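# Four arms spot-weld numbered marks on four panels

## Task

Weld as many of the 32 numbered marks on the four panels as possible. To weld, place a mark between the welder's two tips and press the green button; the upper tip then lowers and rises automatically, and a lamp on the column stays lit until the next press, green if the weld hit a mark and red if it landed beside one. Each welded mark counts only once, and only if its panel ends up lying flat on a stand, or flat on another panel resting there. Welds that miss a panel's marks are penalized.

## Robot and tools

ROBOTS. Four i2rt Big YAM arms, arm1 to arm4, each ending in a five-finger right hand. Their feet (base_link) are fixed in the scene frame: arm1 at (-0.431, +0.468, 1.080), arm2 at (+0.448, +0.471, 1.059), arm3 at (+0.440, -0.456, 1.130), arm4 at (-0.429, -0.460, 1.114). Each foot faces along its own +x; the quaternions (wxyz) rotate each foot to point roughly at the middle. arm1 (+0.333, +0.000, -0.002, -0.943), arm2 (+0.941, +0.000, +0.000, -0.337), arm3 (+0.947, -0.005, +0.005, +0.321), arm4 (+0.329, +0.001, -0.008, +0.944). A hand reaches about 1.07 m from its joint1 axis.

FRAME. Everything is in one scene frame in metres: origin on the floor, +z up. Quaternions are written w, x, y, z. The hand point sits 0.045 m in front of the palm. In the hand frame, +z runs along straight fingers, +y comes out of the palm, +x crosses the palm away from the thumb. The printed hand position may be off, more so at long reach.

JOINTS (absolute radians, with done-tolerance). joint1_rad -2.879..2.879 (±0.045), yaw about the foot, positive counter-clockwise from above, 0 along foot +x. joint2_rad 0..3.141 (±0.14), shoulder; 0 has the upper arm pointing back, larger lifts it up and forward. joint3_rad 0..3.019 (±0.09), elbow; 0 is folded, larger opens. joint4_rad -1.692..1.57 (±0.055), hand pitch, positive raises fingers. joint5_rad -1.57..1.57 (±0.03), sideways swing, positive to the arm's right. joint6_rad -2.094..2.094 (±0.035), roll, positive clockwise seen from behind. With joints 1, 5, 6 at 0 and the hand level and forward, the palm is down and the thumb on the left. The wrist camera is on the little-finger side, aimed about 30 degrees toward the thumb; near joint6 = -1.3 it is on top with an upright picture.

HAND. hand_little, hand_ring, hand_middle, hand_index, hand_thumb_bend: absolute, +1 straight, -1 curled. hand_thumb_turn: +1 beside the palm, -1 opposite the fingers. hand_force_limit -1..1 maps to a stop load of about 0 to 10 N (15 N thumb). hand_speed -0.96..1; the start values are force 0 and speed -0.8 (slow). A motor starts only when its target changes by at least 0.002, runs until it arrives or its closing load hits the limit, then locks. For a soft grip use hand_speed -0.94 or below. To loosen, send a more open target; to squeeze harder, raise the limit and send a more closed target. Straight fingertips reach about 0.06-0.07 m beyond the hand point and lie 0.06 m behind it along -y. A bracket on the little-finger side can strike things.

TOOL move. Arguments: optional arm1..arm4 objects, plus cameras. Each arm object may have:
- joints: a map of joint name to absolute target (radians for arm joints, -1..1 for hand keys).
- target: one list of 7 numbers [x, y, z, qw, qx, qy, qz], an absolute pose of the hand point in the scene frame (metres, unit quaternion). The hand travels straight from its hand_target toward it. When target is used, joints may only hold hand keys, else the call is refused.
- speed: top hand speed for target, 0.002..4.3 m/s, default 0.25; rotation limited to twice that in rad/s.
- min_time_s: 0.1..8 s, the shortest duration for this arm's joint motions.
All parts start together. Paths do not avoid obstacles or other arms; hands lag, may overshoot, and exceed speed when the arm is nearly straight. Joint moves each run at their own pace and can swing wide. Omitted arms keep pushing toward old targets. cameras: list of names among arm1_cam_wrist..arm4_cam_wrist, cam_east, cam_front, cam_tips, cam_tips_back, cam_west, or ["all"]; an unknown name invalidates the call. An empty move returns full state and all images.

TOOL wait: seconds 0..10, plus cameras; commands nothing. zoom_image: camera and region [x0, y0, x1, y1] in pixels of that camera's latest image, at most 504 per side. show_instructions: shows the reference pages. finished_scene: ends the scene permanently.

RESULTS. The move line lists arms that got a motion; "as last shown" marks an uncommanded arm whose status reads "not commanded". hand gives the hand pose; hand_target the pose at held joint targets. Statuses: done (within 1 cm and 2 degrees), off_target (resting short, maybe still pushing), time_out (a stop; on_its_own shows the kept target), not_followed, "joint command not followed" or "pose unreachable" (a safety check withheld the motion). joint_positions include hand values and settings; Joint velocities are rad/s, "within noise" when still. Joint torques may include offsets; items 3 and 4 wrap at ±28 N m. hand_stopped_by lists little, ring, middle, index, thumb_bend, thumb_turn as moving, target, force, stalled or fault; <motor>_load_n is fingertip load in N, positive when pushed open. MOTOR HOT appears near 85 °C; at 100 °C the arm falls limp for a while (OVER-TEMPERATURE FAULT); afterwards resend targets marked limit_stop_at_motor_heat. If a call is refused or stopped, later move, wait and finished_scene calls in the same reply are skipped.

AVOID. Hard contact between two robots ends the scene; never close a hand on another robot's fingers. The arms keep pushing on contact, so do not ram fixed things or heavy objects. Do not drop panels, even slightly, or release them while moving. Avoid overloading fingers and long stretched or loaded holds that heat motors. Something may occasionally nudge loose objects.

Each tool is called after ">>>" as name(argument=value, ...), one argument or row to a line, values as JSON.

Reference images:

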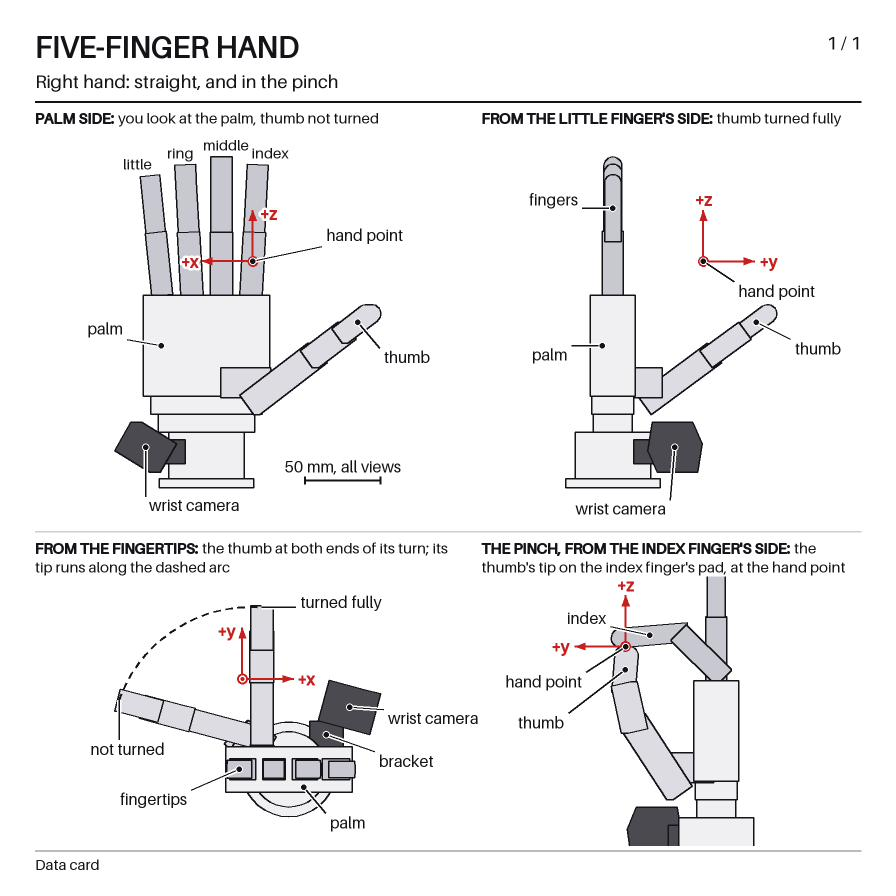

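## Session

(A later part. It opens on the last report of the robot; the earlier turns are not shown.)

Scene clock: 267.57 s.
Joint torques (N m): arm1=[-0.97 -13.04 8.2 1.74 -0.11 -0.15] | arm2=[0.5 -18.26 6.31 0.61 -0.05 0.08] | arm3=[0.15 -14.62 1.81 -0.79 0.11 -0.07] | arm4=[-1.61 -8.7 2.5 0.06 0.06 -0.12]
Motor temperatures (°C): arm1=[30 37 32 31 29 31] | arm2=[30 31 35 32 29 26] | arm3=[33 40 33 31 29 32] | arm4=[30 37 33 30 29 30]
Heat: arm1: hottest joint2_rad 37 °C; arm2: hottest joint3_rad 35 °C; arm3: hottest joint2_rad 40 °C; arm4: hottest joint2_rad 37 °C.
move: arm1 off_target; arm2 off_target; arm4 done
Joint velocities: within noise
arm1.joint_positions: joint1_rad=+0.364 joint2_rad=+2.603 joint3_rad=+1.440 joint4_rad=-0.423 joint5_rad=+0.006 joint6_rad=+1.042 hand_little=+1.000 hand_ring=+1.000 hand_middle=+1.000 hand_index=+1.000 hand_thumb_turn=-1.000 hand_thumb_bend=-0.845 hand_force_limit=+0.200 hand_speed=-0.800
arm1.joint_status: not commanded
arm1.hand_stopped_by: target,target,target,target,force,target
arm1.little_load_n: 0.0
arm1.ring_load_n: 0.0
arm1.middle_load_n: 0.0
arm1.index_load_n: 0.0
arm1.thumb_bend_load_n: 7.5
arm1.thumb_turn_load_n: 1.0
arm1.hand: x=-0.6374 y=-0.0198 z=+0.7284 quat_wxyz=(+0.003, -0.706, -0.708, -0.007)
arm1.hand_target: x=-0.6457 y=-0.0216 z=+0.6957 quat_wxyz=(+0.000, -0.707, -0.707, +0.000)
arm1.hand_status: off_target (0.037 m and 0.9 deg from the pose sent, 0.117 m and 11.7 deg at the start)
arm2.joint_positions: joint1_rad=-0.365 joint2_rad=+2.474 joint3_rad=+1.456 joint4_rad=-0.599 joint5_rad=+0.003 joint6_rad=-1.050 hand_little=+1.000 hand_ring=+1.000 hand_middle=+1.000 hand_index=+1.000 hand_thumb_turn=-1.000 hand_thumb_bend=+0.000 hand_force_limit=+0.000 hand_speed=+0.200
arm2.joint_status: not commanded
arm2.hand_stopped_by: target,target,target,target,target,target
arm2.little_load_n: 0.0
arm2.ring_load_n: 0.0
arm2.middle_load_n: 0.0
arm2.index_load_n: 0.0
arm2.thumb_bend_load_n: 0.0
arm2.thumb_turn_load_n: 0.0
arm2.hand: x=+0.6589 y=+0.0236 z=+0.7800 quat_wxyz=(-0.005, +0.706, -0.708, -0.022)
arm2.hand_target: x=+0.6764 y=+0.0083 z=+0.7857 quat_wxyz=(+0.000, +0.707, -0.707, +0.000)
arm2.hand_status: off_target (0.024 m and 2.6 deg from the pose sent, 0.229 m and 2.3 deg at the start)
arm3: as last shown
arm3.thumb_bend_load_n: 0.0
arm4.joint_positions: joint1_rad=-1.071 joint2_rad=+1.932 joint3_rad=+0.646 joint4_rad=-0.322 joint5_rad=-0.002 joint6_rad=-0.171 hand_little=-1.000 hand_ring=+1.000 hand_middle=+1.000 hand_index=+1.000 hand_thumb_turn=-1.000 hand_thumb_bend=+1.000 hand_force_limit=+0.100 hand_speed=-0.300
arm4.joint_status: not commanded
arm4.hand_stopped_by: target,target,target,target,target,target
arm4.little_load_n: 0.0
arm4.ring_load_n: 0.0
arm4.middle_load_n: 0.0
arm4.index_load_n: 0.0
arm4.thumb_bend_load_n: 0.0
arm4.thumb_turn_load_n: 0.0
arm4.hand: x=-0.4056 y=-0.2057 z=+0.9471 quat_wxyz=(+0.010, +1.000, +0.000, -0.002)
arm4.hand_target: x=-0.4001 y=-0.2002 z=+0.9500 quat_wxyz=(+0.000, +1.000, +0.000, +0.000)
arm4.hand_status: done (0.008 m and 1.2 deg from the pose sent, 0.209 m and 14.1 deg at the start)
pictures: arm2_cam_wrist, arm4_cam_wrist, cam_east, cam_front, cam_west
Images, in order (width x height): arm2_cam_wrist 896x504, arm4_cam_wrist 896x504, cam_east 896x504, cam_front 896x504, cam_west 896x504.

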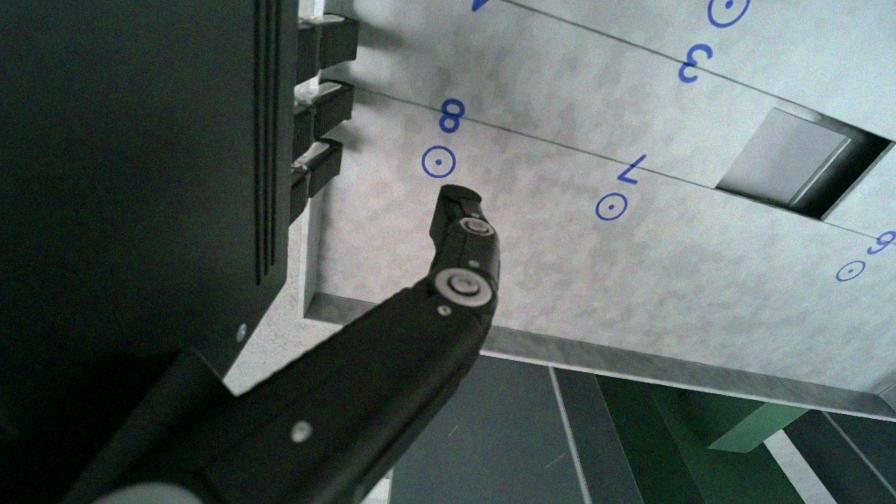

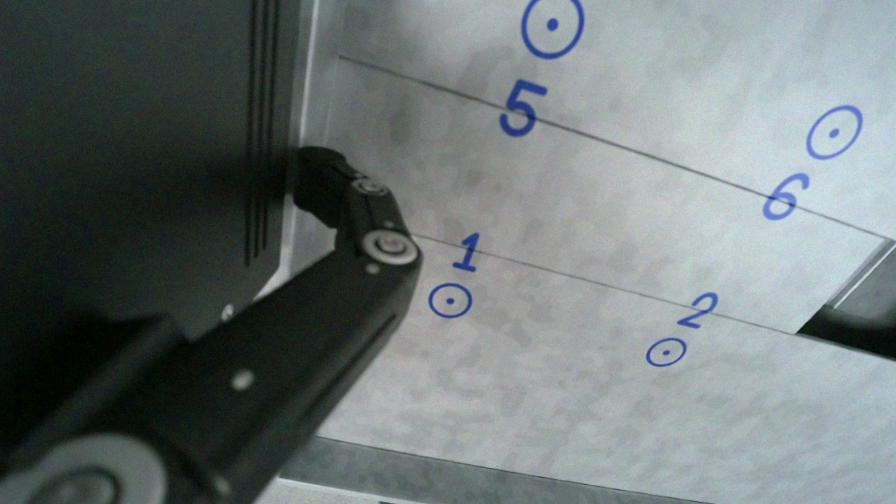

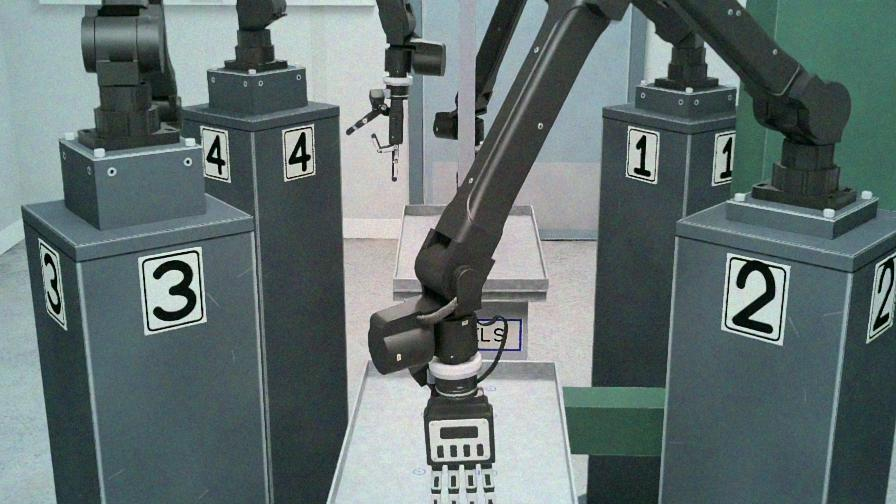

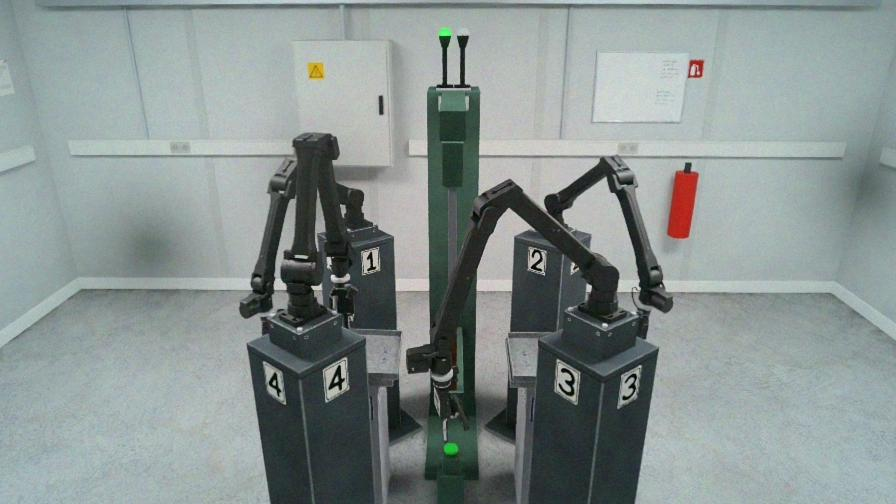

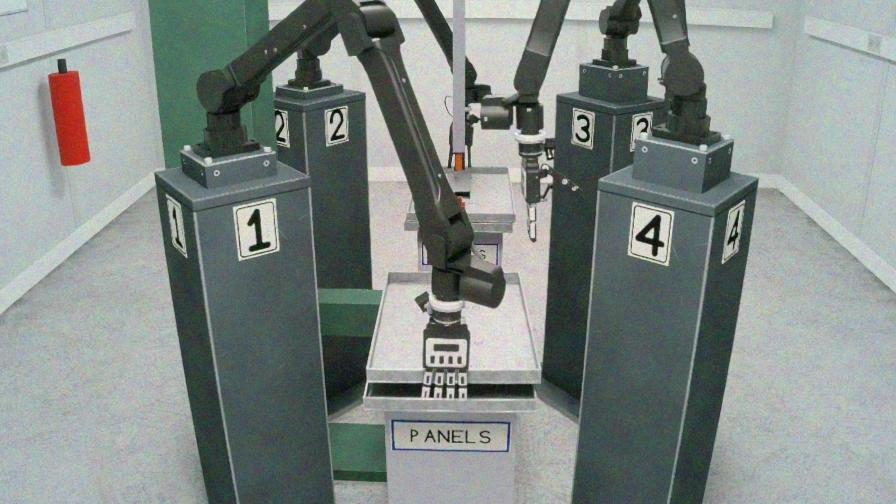

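>>> move(
  arm1={"target": [-0.645, -0.024, 0.74, -0.0262, 0.7066, 0.7066, -0.0262], "speed": 0.12},
  cameras=["cam_tips", "cam_west"],
)

>>> zoom_image(
  camera="cam_tips",
  region=[150, 100, 330, 460],
)

Scene clock: 269.00 s.
Joint torques (N m): arm1=[-0.21 -21.3 3.26 0.7 0.25 0.08] | arm2=[0.62 -18.61 6.38 0.68 -0.07 0.06] | arm3=[0.97 -16.09 1.87 -0.5 0.13 0.01] | arm4=[-1.55 -8.7 2.5 0.06 0.05 -0.12]
Motor temperatures (°C): arm1=[30 37 32 31 29 31] | arm2=[30 31 35 32 29 26] | arm3=[33 40 33 31 29 32] | arm4=[30 37 33 30 29 30]
Heat: arm1: hottest joint2_rad 37 °C; arm2: hottest joint3_rad 35 °C; arm3: hottest joint2_rad 40 °C; arm4: hottest joint2_rad 37 °C.
move: arm1 off_target
Joint velocities: within noise
arm1.joint_positions: joint1_rad=+0.382 joint2_rad=+2.584 joint3_rad=+1.399 joint4_rad=-0.381 joint5_rad=+0.061 joint6_rad=+1.047 hand_little=+1.000 hand_ring=+1.000 hand_middle=+1.000 hand_index=+1.000 hand_thumb_turn=-1.000 hand_thumb_bend=-0.845 hand_force_limit=+0.200 hand_speed=-0.800
arm1.joint_status: not commanded
arm1.hand_stopped_by: target,target,target,target,force,target
arm1.little_load_n: 0.0
arm1.ring_load_n: -0.5
arm1.middle_load_n: 0.0
arm1.index_load_n: 0.0
arm1.thumb_bend_load_n: 5.0
arm1.thumb_turn_load_n: 0.5
arm1.hand: x=-0.6360 y=-0.0140 z=+0.7287 quat_wxyz=(+0.027, -0.702, -0.712, +0.010)
arm1.hand_target: x=-0.6451 y=-0.0239 z=+0.7400 quat_wxyz=(+0.026, -0.707, -0.707, +0.026)
arm1.hand_status: off_target (0.018 m and 2.0 deg from the pose sent, 0.015 m and 4.6 deg at the start)
arm2, arm3, arm4: as last shown
arm3.thumb_bend_load_n: -0.5
Images, in order (width x height): cam_tips 896x504, cam_west 896x504.

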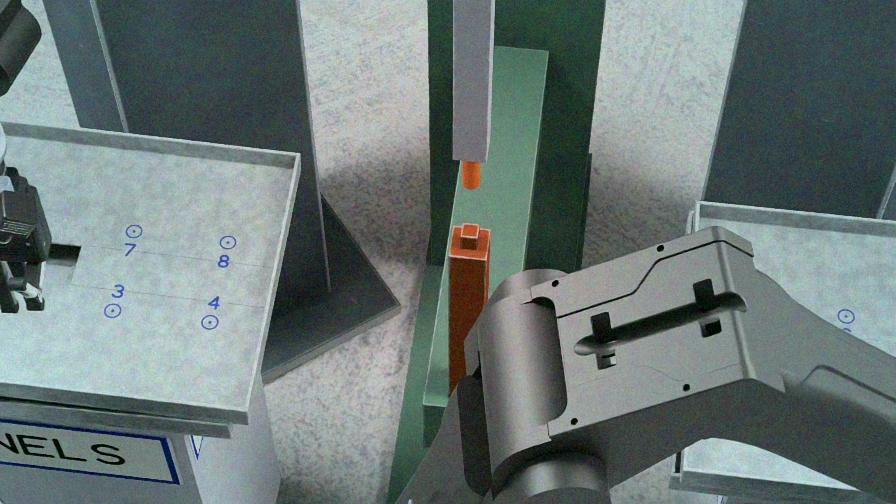

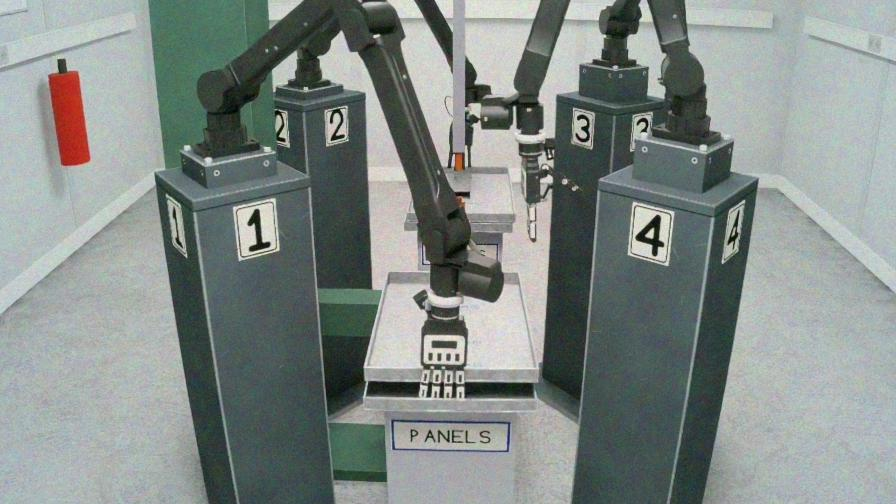

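Scaled by 1.400.

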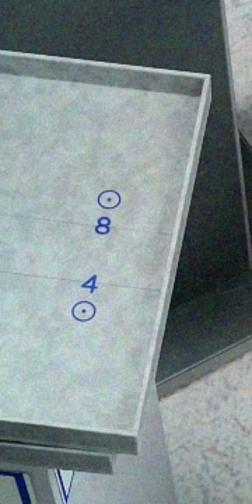

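>>> move(
  arm1={"target": [-0.645, -0.024, 0.762, -0.035, 0.7062, 0.7062, -0.035], "speed": 0.12},
)

>>> move(
  arm1={"target": [-0.665, -0.024, 0.758, -0.035, 0.7062, 0.7062, -0.035], "speed": 0.1},
  cameras=["cam_tips", "cam_west", "arm4_cam_wrist"],
)

>>> zoom_image(
  camera="cam_tips",
  region=[150, 340, 330, 460],
)

>>> zoom_image(
  camera="cam_west",
  region=[350, 250, 560, 430],
)

Scene clock: 271.07 s.
Joint torques (N m): arm1=[0.26 -20.72 3.84 0.51 0.11 0.08] | arm2=[0.97 -18.49 6.34 0.55 -0.06 0.08] | arm3=[0.91 -15.21 1.83 -0.81 0.11 -0.02] | arm4=[-1.55 -8.7 2.48 0.06 0.05 -0.12]
Motor temperatures (°C): arm1=[30 38 32 31 29 31] | arm2=[30 32 35 32 29 26] | arm3=[33 40 33 31 29 32] | arm4=[30 37 33 30 29 30]
Heat: arm1: hottest joint2_rad 38 °C; arm2: hottest joint3_rad 35 °C; arm3: hottest joint2_rad 40 °C; arm4: hottest joint2_rad 37 °C.
move: arm1 off_target
Joint velocities: within noise
arm1.joint_positions: joint1_rad=+0.385 joint2_rad=+2.523 joint3_rad=+1.353 joint4_rad=-0.380 joint5_rad=+0.088 joint6_rad=+1.054 hand_little=+1.000 hand_ring=+1.000 hand_middle=+1.000 hand_index=+1.000 hand_thumb_turn=-1.000 hand_thumb_bend=-0.845 hand_force_limit=+0.200 hand_speed=-0.800
arm1.joint_status: not commanded
arm1.hand_stopped_by: target,target,target,target,force,target
arm1.little_load_n: 0.0
arm1.ring_load_n: 0.0
arm1.middle_load_n: 0.0
arm1.index_load_n: 0.0
arm1.thumb_bend_load_n: 5.5
arm1.thumb_turn_load_n: 0.5
arm1.hand: x=-0.6396 y=-0.0128 z=+0.7508 quat_wxyz=(+0.038, -0.703, -0.710, +0.022)
arm1.hand_target: x=-0.6449 y=-0.0239 z=+0.7619 quat_wxyz=(+0.035, -0.706, -0.706, +0.035)
arm1.hand_status: off_target (0.017 m and 1.6 deg from the pose sent, 0.036 m and 3.1 deg at the start)
arm2, arm3, arm4: as last shown
arm3.thumb_bend_load_n: 0.0
arm4.ring_load_n: 0.5
pictures: none

Scene clock: 272.03 s.
Joint torques (N m): arm1=[-0.73 -19.31 6.23 0.18 0.07 -0.22] | arm2=[0.62 -18.55 6.35 0.64 -0.07 0.05] | arm3=[0.56 -15.97 1.88 -0.58 0.13 -0.03] | arm4=[-1.67 -8.64 2.5 0.06 0.06 -0.11]
Motor temperatures (°C): arm1=[30 38 32 31 29 31] | arm2=[30 32 35 32 29 26] | arm3=[33 40 33 31 29 32] | arm4=[30 36 33 30 29 30]
Heat: arm1: hottest joint2_rad 38 °C; arm2: hottest joint3_rad 35 °C; arm3: hottest joint2_rad 40 °C; arm4: hottest joint2_rad 36 °C.
move: arm1 off_target
Joint velocities: within noise
arm1.joint_positions: joint1_rad=+0.364 joint2_rad=+2.523 joint3_rad=+1.360 joint4_rad=-0.386 joint5_rad=+0.088 joint6_rad=+1.049 hand_little=+1.000 hand_ring=+1.000 hand_middle=+1.000 hand_index=+1.000 hand_thumb_turn=-1.000 hand_thumb_bend=-0.845 hand_force_limit=+0.200 hand_speed=-0.800
arm1.joint_status: not commanded
arm1.hand_stopped_by: target,target,target,target,force,target
arm1.little_load_n: 0.0
arm1.ring_load_n: 0.0
arm1.middle_load_n: 0.0
arm1.index_load_n: 0.0
arm1.thumb_bend_load_n: 4.5
arm1.thumb_turn_load_n: 0.5
arm1.hand: x=-0.6509 y=-0.0108 z=+0.7519 quat_wxyz=(+0.038, -0.709, -0.704, +0.022)
arm1.hand_target: x=-0.6649 y=-0.0237 z=+0.7583 quat_wxyz=(+0.035, -0.706, -0.706, +0.035)
arm1.hand_status: off_target (0.020 m and 1.5 deg from the pose sent, 0.029 m and 1.6 deg at the start)
arm2, arm4: as last shown
arm3.joint_positions: joint1_rad=+2.706 joint2_rad=+2.403 joint3_rad=+1.170 joint4_rad=-0.339 joint5_rad=+0.008 joint6_rad=-0.065 hand_little=-1.000 hand_ring=-1.000 hand_middle=-1.000 hand_index=+1.000 hand_thumb_turn=+1.000 hand_thumb_bend=+1.000 hand_force_limit=+0.000 hand_speed=+0.000
arm3.joint_status: not commanded
arm3.hand_stopped_by: target,target,target,target,target,target
arm3.little_load_n: 0.0
arm3.ring_load_n: 0.0
arm3.middle_load_n: 0.0
arm3.index_load_n: 0.0
arm3.thumb_bend_load_n: 0.0
arm3.thumb_turn_load_n: 0.0
arm3.hand: x=+0.0413 y=-0.5727 z=+0.8405 quat_wxyz=(-0.002, +0.601, +0.799, -0.004)
arm3.hand_target: x=+0.0447 y=-0.5750 z=+0.8448 quat_wxyz=(+0.000, +0.598, +0.802, +0.000)
arm3.hand_status: not commanded
arm4.ring_load_n: 0.0
pictures: arm4_cam_wrist, cam_tips, cam_west
Images, in order (width x height): arm4_cam_wrist 896x504, cam_tips 896x504, cam_west 896x504.

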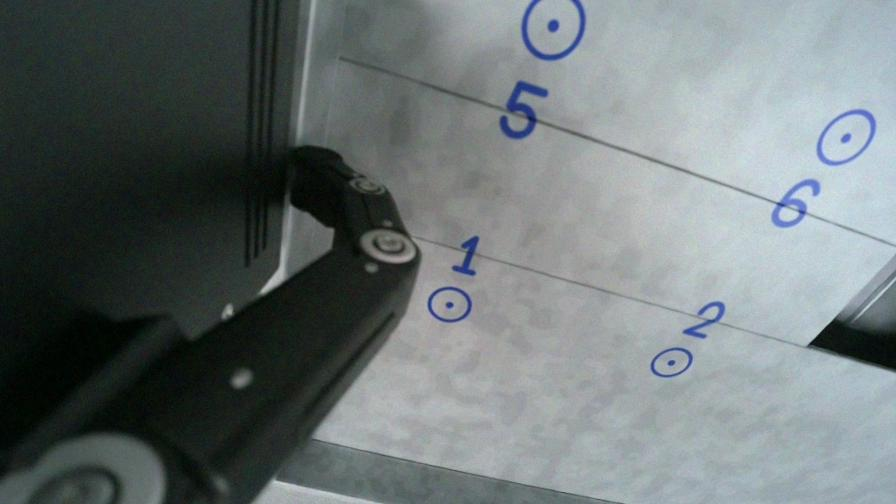

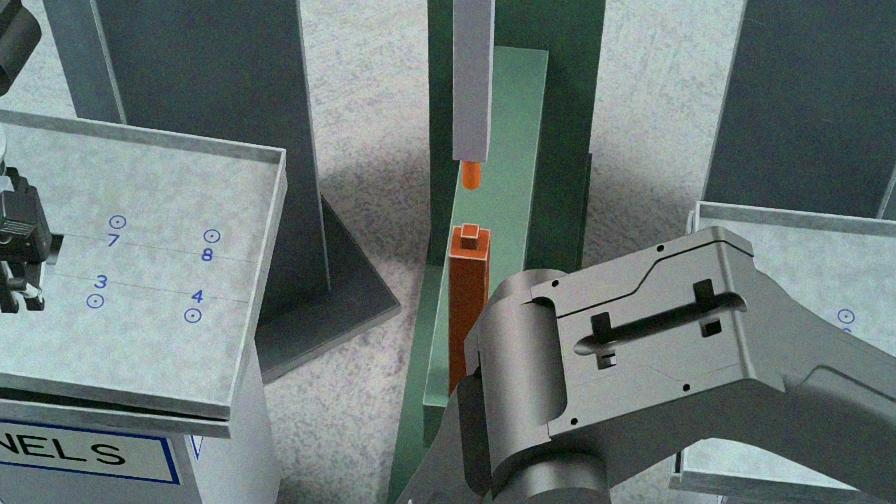

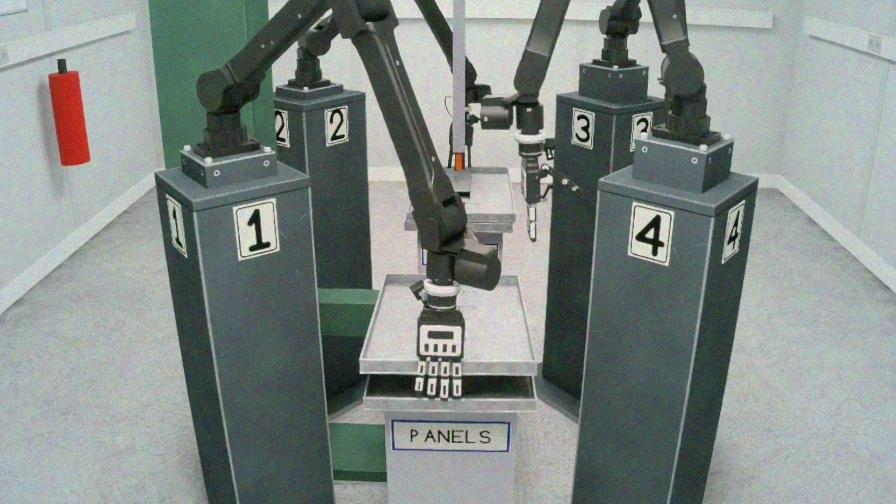

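Scaled by 2.800.

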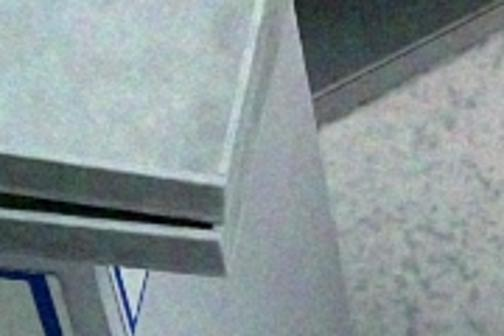

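Scaled by 2.400.

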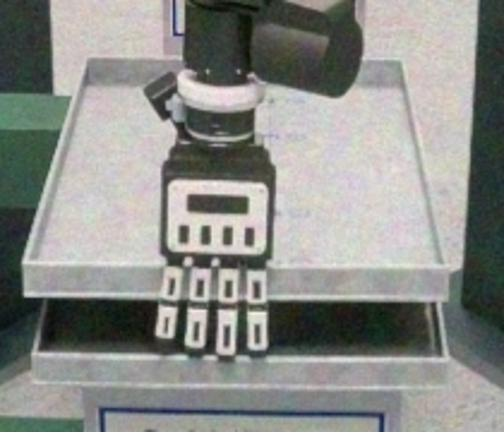

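>>> move(
  arm1={"target": [-0.668, -0.024, 0.692, 0, 0.7071, 0.7071, 0], "speed": 0.1},
  cameras=["cam_tips", "cam_west"],
)

>>> zoom_image(
  camera="cam_west",
  region=[350, 250, 560, 430],
)

>>> zoom_image(
  camera="cam_tips",
  region=[150, 340, 330, 460],
)

Scene clock: 273.40 s.
Joint torques (N m): arm1=[-0.26 -17.85 5.23 0.06 -0.09 -0.22] | arm2=[0.91 -18.37 6.34 0.65 -0.07 0.07] | arm3=[0.44 -15.03 1.81 -0.79 0.18 0.03] | arm4=[-1.49 -8.76 2.51 0.06 0.06 -0.11]
Motor temperatures (°C): arm1=[30 38 32 31 29 31] | arm2=[30 32 34 32 29 26] | arm3=[33 40 33 31 29 32] | arm4=[30 36 33 30 29 30]
Heat: arm1: hottest joint2_rad 38 °C; arm2: hottest joint3_rad 34 °C; arm3: hottest joint2_rad 40 °C; arm4: hottest joint2_rad 36 °C.
move: arm1 off_target
Joint velocities: within noise
arm1.joint_positions: joint1_rad=+0.324 joint2_rad=+2.675 joint3_rad=+1.534 joint4_rad=-0.408 joint5_rad=+0.005 joint6_rad=+1.015 hand_little=+1.000 hand_ring=+1.000 hand_middle=+1.000 hand_index=+1.000 hand_thumb_turn=-1.000 hand_thumb_bend=-0.847 hand_force_limit=+0.200 hand_speed=-0.800
arm1.joint_status: not commanded
arm1.hand_stopped_by: target,target,target,target,force,target
arm1.little_load_n: 0.0
arm1.ring_load_n: 0.0
arm1.middle_load_n: 0.0
arm1.index_load_n: 0.0
arm1.thumb_bend_load_n: -0.5
arm1.thumb_turn_load_n: 0.0
arm1.hand: x=-0.6704 y=-0.0324 z=+0.7058 quat_wxyz=(-0.002, -0.711, -0.703, +0.012)
arm1.hand_target: x=-0.6677 y=-0.0238 z=+0.6924 quat_wxyz=(+0.000, -0.707, -0.707, +0.000)
arm1.hand_status: off_target (0.016 m and 1.5 deg from the pose sent, 0.064 m and 5.1 deg at the start)
arm2, arm3, arm4: as last shown
Images, in order (width x height): cam_tips 896x504, cam_west 896x504.

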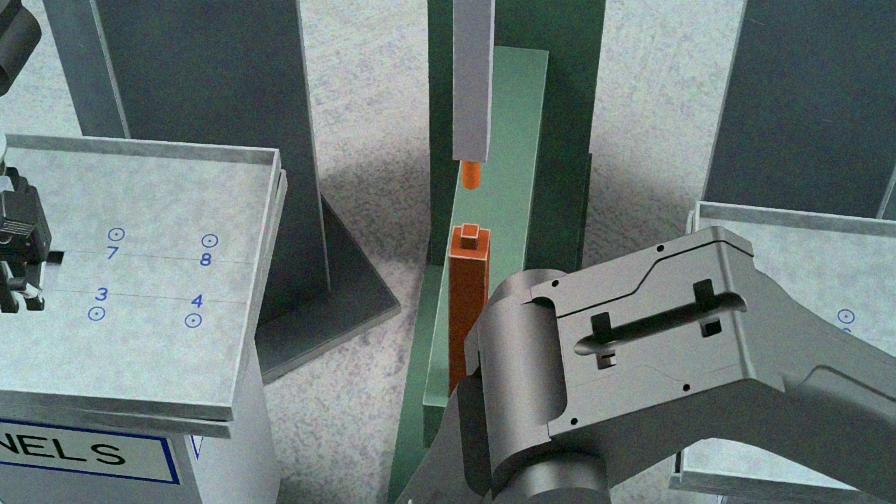

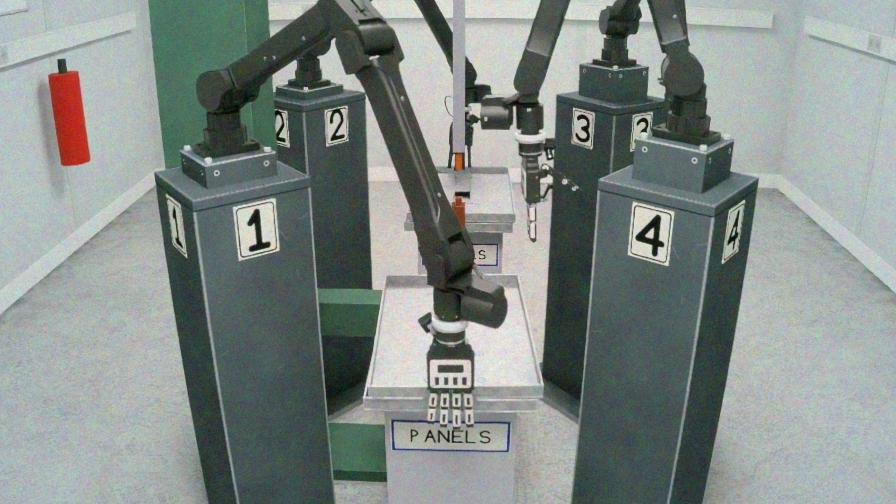

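Scaled by 2.400.

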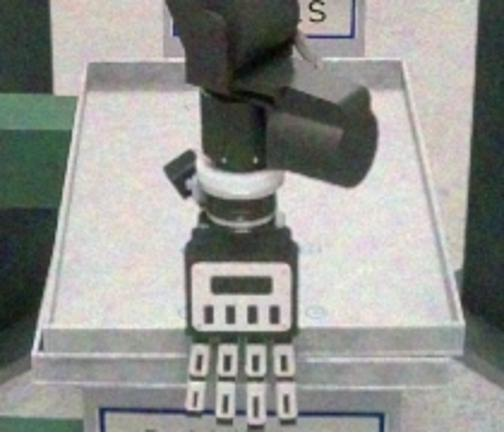

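Scaled by 2.800.

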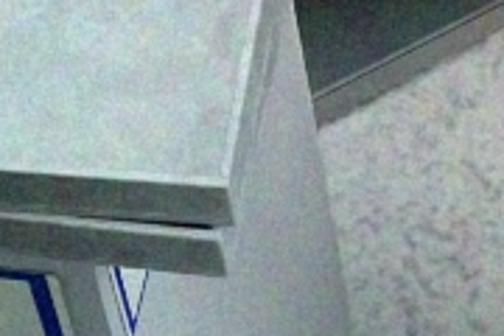

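>>> move(
  arm1={"joints": {"hand_speed": 0.2, "hand_force_limit": 0.2, "hand_thumb_bend": 0.1}},
  cameras=["arm2_cam_wrist", "arm4_cam_wrist"],
)

>>> zoom_image(
  camera="arm2_cam_wrist",
  region=[260, 0, 560, 360],
)

Scene clock: 274.67 s.
Joint torques (N m): arm1=[0.26 -18.02 4.59 0.12 -0.12 -0.2] | arm2=[0.79 -18.37 6.32 0.64 -0.06 0.06] | arm3=[0.67 -15.21 1.91 -0.87 0.13 -0.07] | arm4=[-1.61 -8.7 2.48 0.08 0.05 -0.11]
Motor temperatures (°C): arm1=[30 38 32 31 29 31] | arm2=[30 32 34 32 29 26] | arm3=[33 40 33 31 29 32] | arm4=[30 36 33 30 29 30]
Heat: arm1: hottest joint2_rad 38 °C; arm2: hottest joint3_rad 34 °C; arm3: hottest joint2_rad 40 °C; arm4: hottest joint2_rad 36 °C.
move: arm1 done
Joint velocities: within noise
arm1.joint_positions: joint1_rad=+0.317 joint2_rad=+2.675 joint3_rad=+1.544 joint4_rad=-0.408 joint5_rad=+0.006 joint6_rad=+1.014 hand_little=+1.000 hand_ring=+1.000 hand_middle=+1.000 hand_index=+1.000 hand_thumb_turn=-1.000 hand_thumb_bend=+0.100 hand_force_limit=+0.200 hand_speed=+0.200
arm1.joint_status: all done
arm1.hand_stopped_by: target,target,target,target,target,target
arm1.little_load_n: 0.0
arm1.ring_load_n: 0.0
arm1.middle_load_n: 0.0
arm1.index_load_n: 0.0
arm1.thumb_bend_load_n: -0.5
arm1.thumb_turn_load_n: 0.0
arm1.hand: x=-0.6774 y=-0.0356 z=+0.7074 quat_wxyz=(-0.002, -0.713, -0.701, +0.017)
arm1.hand_target: x=-0.6678 y=-0.0238 z=+0.6924 quat_wxyz=(+0.000, -0.707, -0.707, +0.000)
arm1.hand_status: not commanded
arm2, arm3, arm4: as last shown
arm2.little_load_n: -0.5
Images, in order (width x height): arm2_cam_wrist 896x504, arm4_cam_wrist 896x504.

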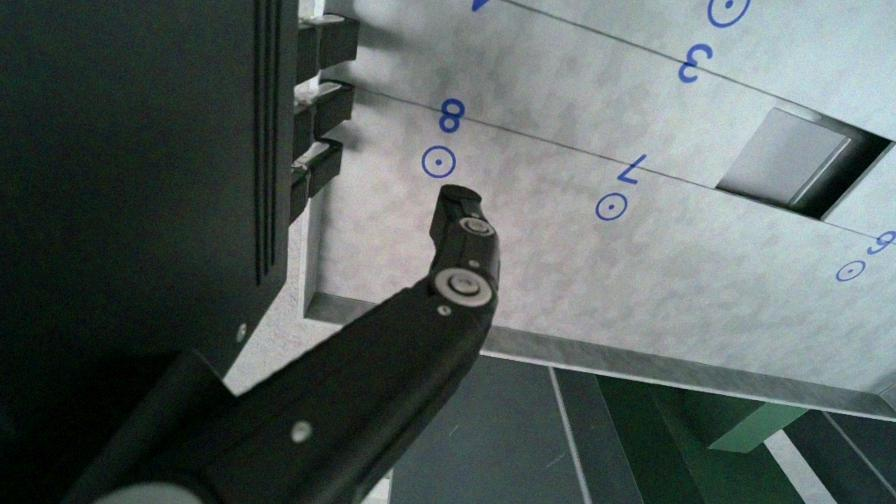

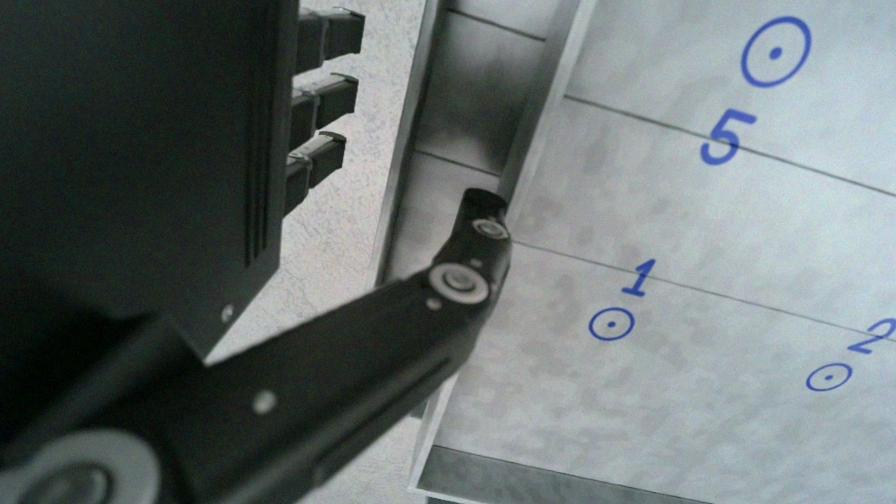

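Scaled by 1.400.

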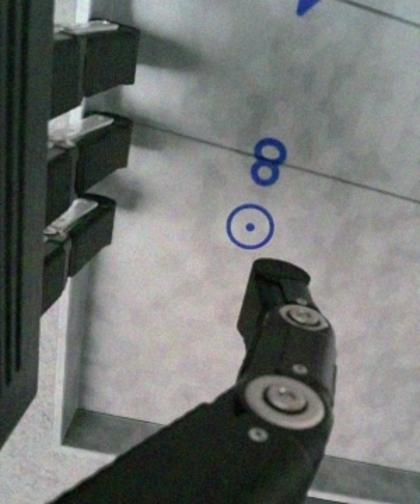

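>>> zoom_image(
  camera="arm4_cam_wrist",
  region=[280, 0, 680, 500],
)

>>> move(
  cameras=["cam_west", "cam_tips", "arm1_cam_wrist"],
)

>>> zoom_image(
  camera="cam_west",
  region=[350, 250, 560, 430],
)

Scaled by 1.008.

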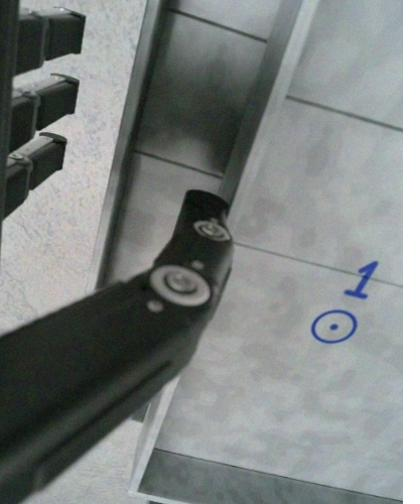

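Scene clock: 274.97 s.
Joint torques (N m): arm1=[0.15 -17.79 4.55 0.1 -0.12 -0.2] | arm2=[0.67 -18.61 6.35 0.66 -0.06 0.07] | arm3=[0.44 -15.5 1.92 -0.62 0.11 -0.04] | arm4=[-1.55 -8.82 2.5 0.08 0.05 -0.12]
Motor temperatures (°C): arm1=[30 38 32 31 29 31] | arm2=[30 32 34 32 29 26] | arm3=[33 40 33 31 29 32] | arm4=[30 36 33 30 29 30]
Heat: arm1: hottest joint2_rad 38 °C; arm2: hottest joint3_rad 34 °C; arm3: hottest joint2_rad 40 °C; arm4: hottest joint2_rad 36 °C.
Joint velocities: within noise
arm1.joint_positions: joint1_rad=+0.317 joint2_rad=+2.675 joint3_rad=+1.544 joint4_rad=-0.408 joint5_rad=+0.006 joint6_rad=+1.014 hand_little=+1.000 hand_ring=+1.000 hand_middle=+1.000 hand_index=+1.000 hand_thumb_turn=-1.000 hand_thumb_bend=+0.100 hand_force_limit=+0.200 hand_speed=+0.200
arm1.joint_status: all done
arm1.hand_stopped_by: target,target,target,target,target,target
arm1.little_load_n: 0.0
arm1.ring_load_n: 0.0
arm1.middle_load_n: 0.0
arm1.index_load_n: 0.0
arm1.thumb_bend_load_n: 0.0
arm1.thumb_turn_load_n: 0.0
arm1.hand: x=-0.6774 y=-0.0356 z=+0.7074 quat_wxyz=(-0.002, -0.713, -0.701, +0.017) (m; scene frame)
arm1.hand_target: x=-0.6678 y=-0.0238 z=+0.6924 quat_wxyz=(+0.000, -0.707, -0.707, +0.000) (m; scene frame)
arm1.hand_status: not commanded
arm2.joint_positions: joint1_rad=-0.365 joint2_rad=+2.474 joint3_rad=+1.456 joint4_rad=-0.599 joint5_rad=+0.003 joint6_rad=-1.050 hand_little=+1.000 hand_ring=+1.000 hand_middle=+1.000 hand_index=+1.000 hand_thumb_turn=-1.000 hand_thumb_bend=+0.000 hand_force_limit=+0.000 hand_speed=+0.200
arm2.joint_status: not commanded
arm2.hand_stopped_by: target,target,target,target,target,target
arm2.little_load_n: 0.0
arm2.ring_load_n: 0.0
arm2.middle_load_n: -0.5
arm2.index_load_n: 0.0
arm2.thumb_bend_load_n: 0.0
arm2.thumb_turn_load_n: 0.0
arm2.hand: x=+0.6589 y=+0.0236 z=+0.7800 quat_wxyz=(-0.005, +0.706, -0.708, -0.022) (m; scene frame)
arm2.hand_target: x=+0.6764 y=+0.0083 z=+0.7857 quat_wxyz=(+0.000, +0.707, -0.707, +0.000) (m; scene frame)
arm2.hand_status: not commanded
arm3.joint_positions: joint1_rad=+2.706 joint2_rad=+2.403 joint3_rad=+1.170 joint4_rad=-0.339 joint5_rad=+0.008 joint6_rad=-0.065 hand_little=-1.000 hand_ring=-1.000 hand_middle=-1.000 hand_index=+1.000 hand_thumb_turn=+1.000 hand_thumb_bend=+1.000 hand_force_limit=+0.000 hand_speed=+0.000
arm3.joint_status: not commanded
arm3.hand_stopped_by: target,target,target,target,target,target
arm3.little_load_n: 0.0
arm3.ring_load_n: 0.0
arm3.middle_load_n: 0.0
arm3.index_load_n: 0.0
arm3.thumb_bend_load_n: -0.5
arm3.thumb_turn_load_n: 0.0
arm3.hand: x=+0.0413 y=-0.5727 z=+0.8405 quat_wxyz=(-0.002, +0.601, +0.799, -0.004) (m; scene frame)
arm3.hand_target: x=+0.0447 y=-0.5750 z=+0.8448 quat_wxyz=(+0.000, +0.598, +0.802, +0.000) (m; scene frame)
arm3.hand_status: not commanded
arm4.joint_positions: joint1_rad=-1.071 joint2_rad=+1.932 joint3_rad=+0.646 joint4_rad=-0.322 joint5_rad=-0.002 joint6_rad=-0.171 hand_little=-1.000 hand_ring=+1.000 hand_middle=+1.000 hand_index=+1.000 hand_thumb_turn=-1.000 hand_thumb_bend=+1.000 hand_force_limit=+0.100 hand_speed=-0.300
arm4.joint_status: not commanded
arm4.hand_stopped_by: target,target,target,target,target,target
arm4.little_load_n: 0.0
arm4.ring_load_n: 0.0
arm4.middle_load_n: 0.0
arm4.index_load_n: 0.0
arm4.thumb_bend_load_n: 0.0
arm4.thumb_turn_load_n: 0.0
arm4.hand: x=-0.4056 y=-0.2057 z=+0.9471 quat_wxyz=(+0.010, +1.000, +0.000, -0.002) (m; scene frame)
arm4.hand_target: x=-0.4001 y=-0.2002 z=+0.9500 quat_wxyz=(+0.000, +1.000, +0.000, +0.000) (m; scene frame)
arm4.hand_status: not commanded
pictures: arm1_cam_wrist, cam_tips, cam_west
Images, in order (width x height): arm1_cam_wrist 896x504, cam_tips 896x504, cam_west 896x504.

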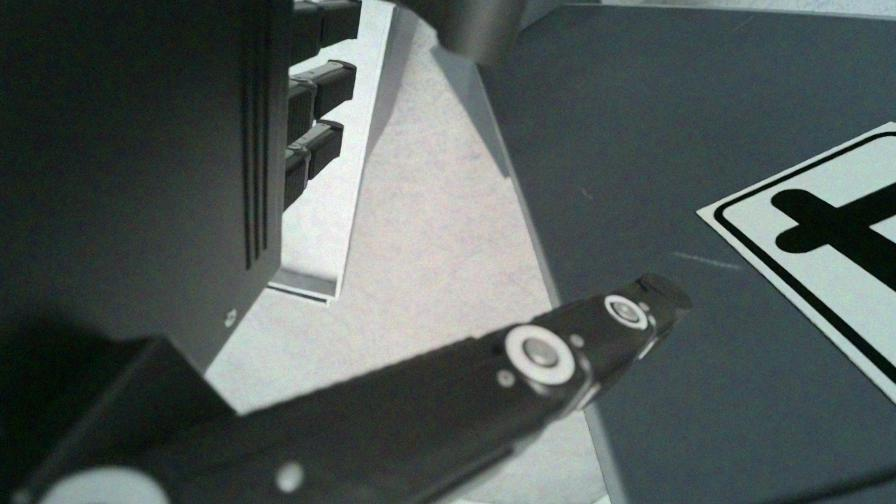

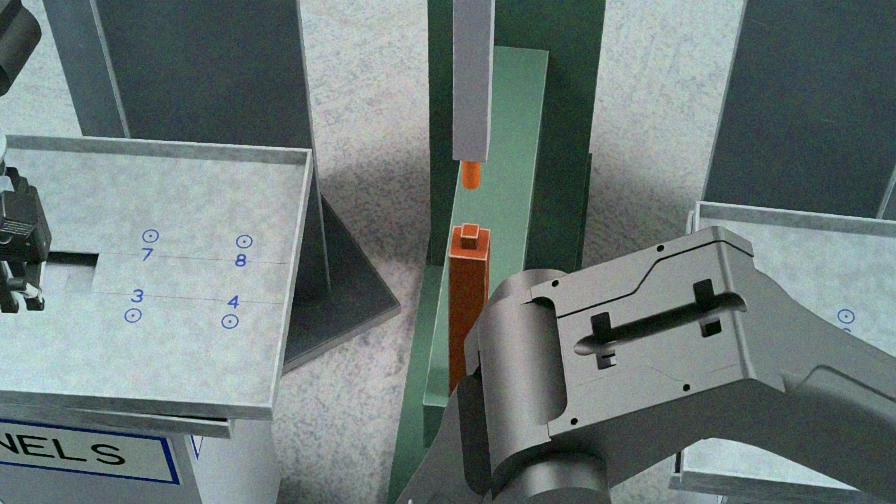

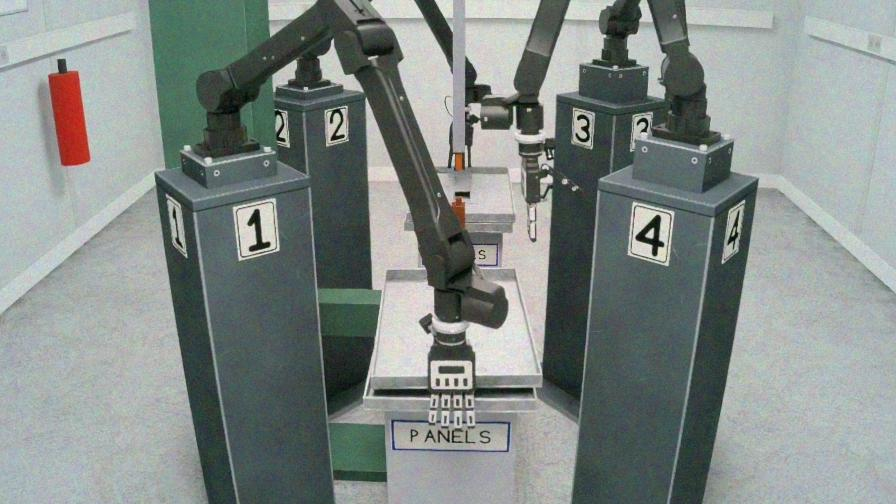

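Scaled by 2.400.

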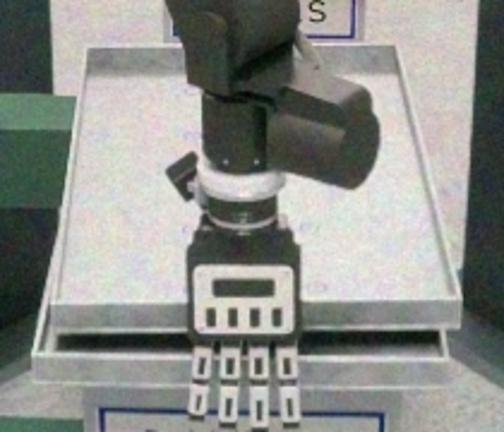

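>>> move(
  arm1={"target": [-0.69, -0.02, 0.90, 0, 0.7071, 0.7071, 0], "speed": 0.25},
  arm2={"target": [0.67, 0.02, 0.86, 0, -0.7071, 0.7071, 0], "speed": 0.25},
  arm3={"joints": {"joint1_rad": 0.334, "joint2_rad": 2.0, "joint3_rad": 0.9, "joint4_rad": -0.47, "joint5_rad": 0.0, "joint6_rad": 0.988, "hand_little": 1.0, "hand_ring": 1.0, "hand_middle": 1.0, "hand_index": 1.0, "hand_thumb_turn": -1.0, "hand_thumb_bend": 0.0, "hand_speed": 0.2, "hand_force_limit": 0.0}, "min_time_s": 3},
)

>>> move(
  arm2={"joints": {"joint1_rad": -1.365, "joint2_rad": 2.24, "joint3_rad": 1.36, "joint4_rad": -0.69, "joint5_rad": 0.0, "joint6_rad": 1.089}, "min_time_s": 2.5},
  arm3={"joints": {"joint1_rad": 0.334, "joint2_rad": 2.42, "joint3_rad": 1.42, "joint4_rad": -0.57, "joint5_rad": 0.0, "joint6_rad": 0.988}, "min_time_s": 2},
  cameras=["arm2_cam_wrist", "arm3_cam_wrist", "cam_front", "cam_east"],
)

Scene clock: 285.17 s.
Joint torques (N m): arm1=[-0.44 -17.67 5.48 0.16 -0.09 -0.2] | arm2=[1.03 -18.78 4.51 -0.35 -0.03 0.06] | arm3=[-0.73 -11.93 2.91 -0.17 0.07 -0.06] | arm4=[-1.55 -8.64 2.5 0.06 0.05 -0.12]
Motor temperatures (°C): arm1=[30 38 32 31 29 31] | arm2=[30 34 34 31 29 26] | arm3=[33 40 33 31 29 32] | arm4=[30 36 32 30 29 30]
Heat: arm1: hottest joint2_rad 38 °C; arm2: hottest joint2_rad 34 °C; arm3: hottest joint2_rad 40 °C; arm4: hottest joint2_rad 36 °C.
move: arm1 off_target; arm2 off_target; arm3 time_out
Joint velocities: within noise
arm1.joint_positions: joint1_rad=+0.290 joint2_rad=+2.236 joint3_rad=+1.384 joint4_rad=-0.687 joint5_rad=+0.004 joint6_rad=+0.978 hand_little=+1.000 hand_ring=+1.000 hand_middle=+1.000 hand_index=+1.000 hand_thumb_turn=-1.000 hand_thumb_bend=+0.100 hand_force_limit=+0.200 hand_speed=+0.200
arm1.joint_status: not commanded
arm1.hand_stopped_by: target,target,target,target,target,target
arm1.little_load_n: 0.0
arm1.ring_load_n: 0.0
arm1.middle_load_n: 0.0
arm1.index_load_n: 0.0
arm1.thumb_bend_load_n: 0.0
arm1.thumb_turn_load_n: 0.0
arm1.hand: x=-0.6941 y=-0.0324 z=+0.9118 quat_wxyz=(-0.003, -0.710, -0.704, +0.017)
arm1.hand_target: x=-0.6899 y=-0.0200 z=+0.9004 quat_wxyz=(+0.000, -0.707, -0.707, +0.000)
arm1.hand_status: off_target (0.018 m and 2.0 deg from the pose sent, 0.194 m and 2.2 deg at the start)
arm2.joint_positions: joint1_rad=-0.365 joint2_rad=+2.312 joint3_rad=+1.389 joint4_rad=-0.652 joint5_rad=+0.002 joint6_rad=-1.049 hand_little=+1.000 hand_ring=+1.000 hand_middle=+1.000 hand_index=+1.000 hand_thumb_turn=-1.000 hand_thumb_bend=+0.000 hand_force_limit=+0.000 hand_speed=+0.200
arm2.joint_status: not commanded
arm2.hand_stopped_by: target,target,target,target,target,target
arm2.little_load_n: 0.0
arm2.ring_load_n: 0.0
arm2.middle_load_n: 0.0
arm2.index_load_n: 0.0
arm2.thumb_bend_load_n: 0.0
arm2.thumb_turn_load_n: 0.0
arm2.hand: x=+0.6628 y=+0.0174 z=+0.8501 quat_wxyz=(+0.000, +0.706, -0.708, -0.002)
arm2.hand_target: x=+0.6699 y=+0.0201 z=+0.8597 quat_wxyz=(+0.000, +0.707, -0.707, +0.000)
arm2.hand_status: off_target (0.013 m and 0.4 deg from the pose sent, 0.081 m and 2.6 deg at the start)
arm3.joint_positions: joint1_rad=+0.601 joint2_rad=+2.063 joint3_rad=+0.939 joint4_rad=-0.442 joint5_rad=+0.003 joint6_rad=+0.823 hand_little=+1.000 hand_ring=+1.000 hand_middle=+1.000 hand_index=+1.000 hand_thumb_turn=-1.000 hand_thumb_bend=+0.000 hand_force_limit=+0.000 hand_speed=+0.200
arm3.joint_status: joint1_rad time_out (moved -2.104 of -2.372); joint6_rad time_out (moved +0.888 of +1.053); the others done
arm3.hand_stopped_by: target,target,target,target,target,target
arm3.little_load_n: 0.0
arm3.ring_load_n: 0.0
arm3.middle_load_n: 0.0
arm3.index_load_n: 0.0
arm3.thumb_bend_load_n: -0.5
arm3.thumb_turn_load_n: 0.0
arm3.on_its_own: joint1_rad is held at +0.601, not at your +0.334, since a time_out; joint6_rad is held at +0.823, not at your +0.988, since a time_out
arm3.hand: x=+0.5049 y=-0.0503 z=+0.9441 quat_wxyz=(+0.004, +0.842, -0.540, +0.001)
arm3.hand_target: x=+0.5049 y=-0.0503 z=+0.9441 quat_wxyz=(+0.004, +0.842, -0.540, +0.001)
arm3.hand_status: not commanded
arm4: as last shown
pictures: none
joint command not followed: on one or more control steps a check withheld the commanded joint targets of the arm3 arm, and it was not sent them on those steps.
cause: the commanded joint targets, or the way to them, would bring a part of the robot too close to another arm (the arm2 arm, where that arm would come to rest).

not run: a stop came earlier in this reply.


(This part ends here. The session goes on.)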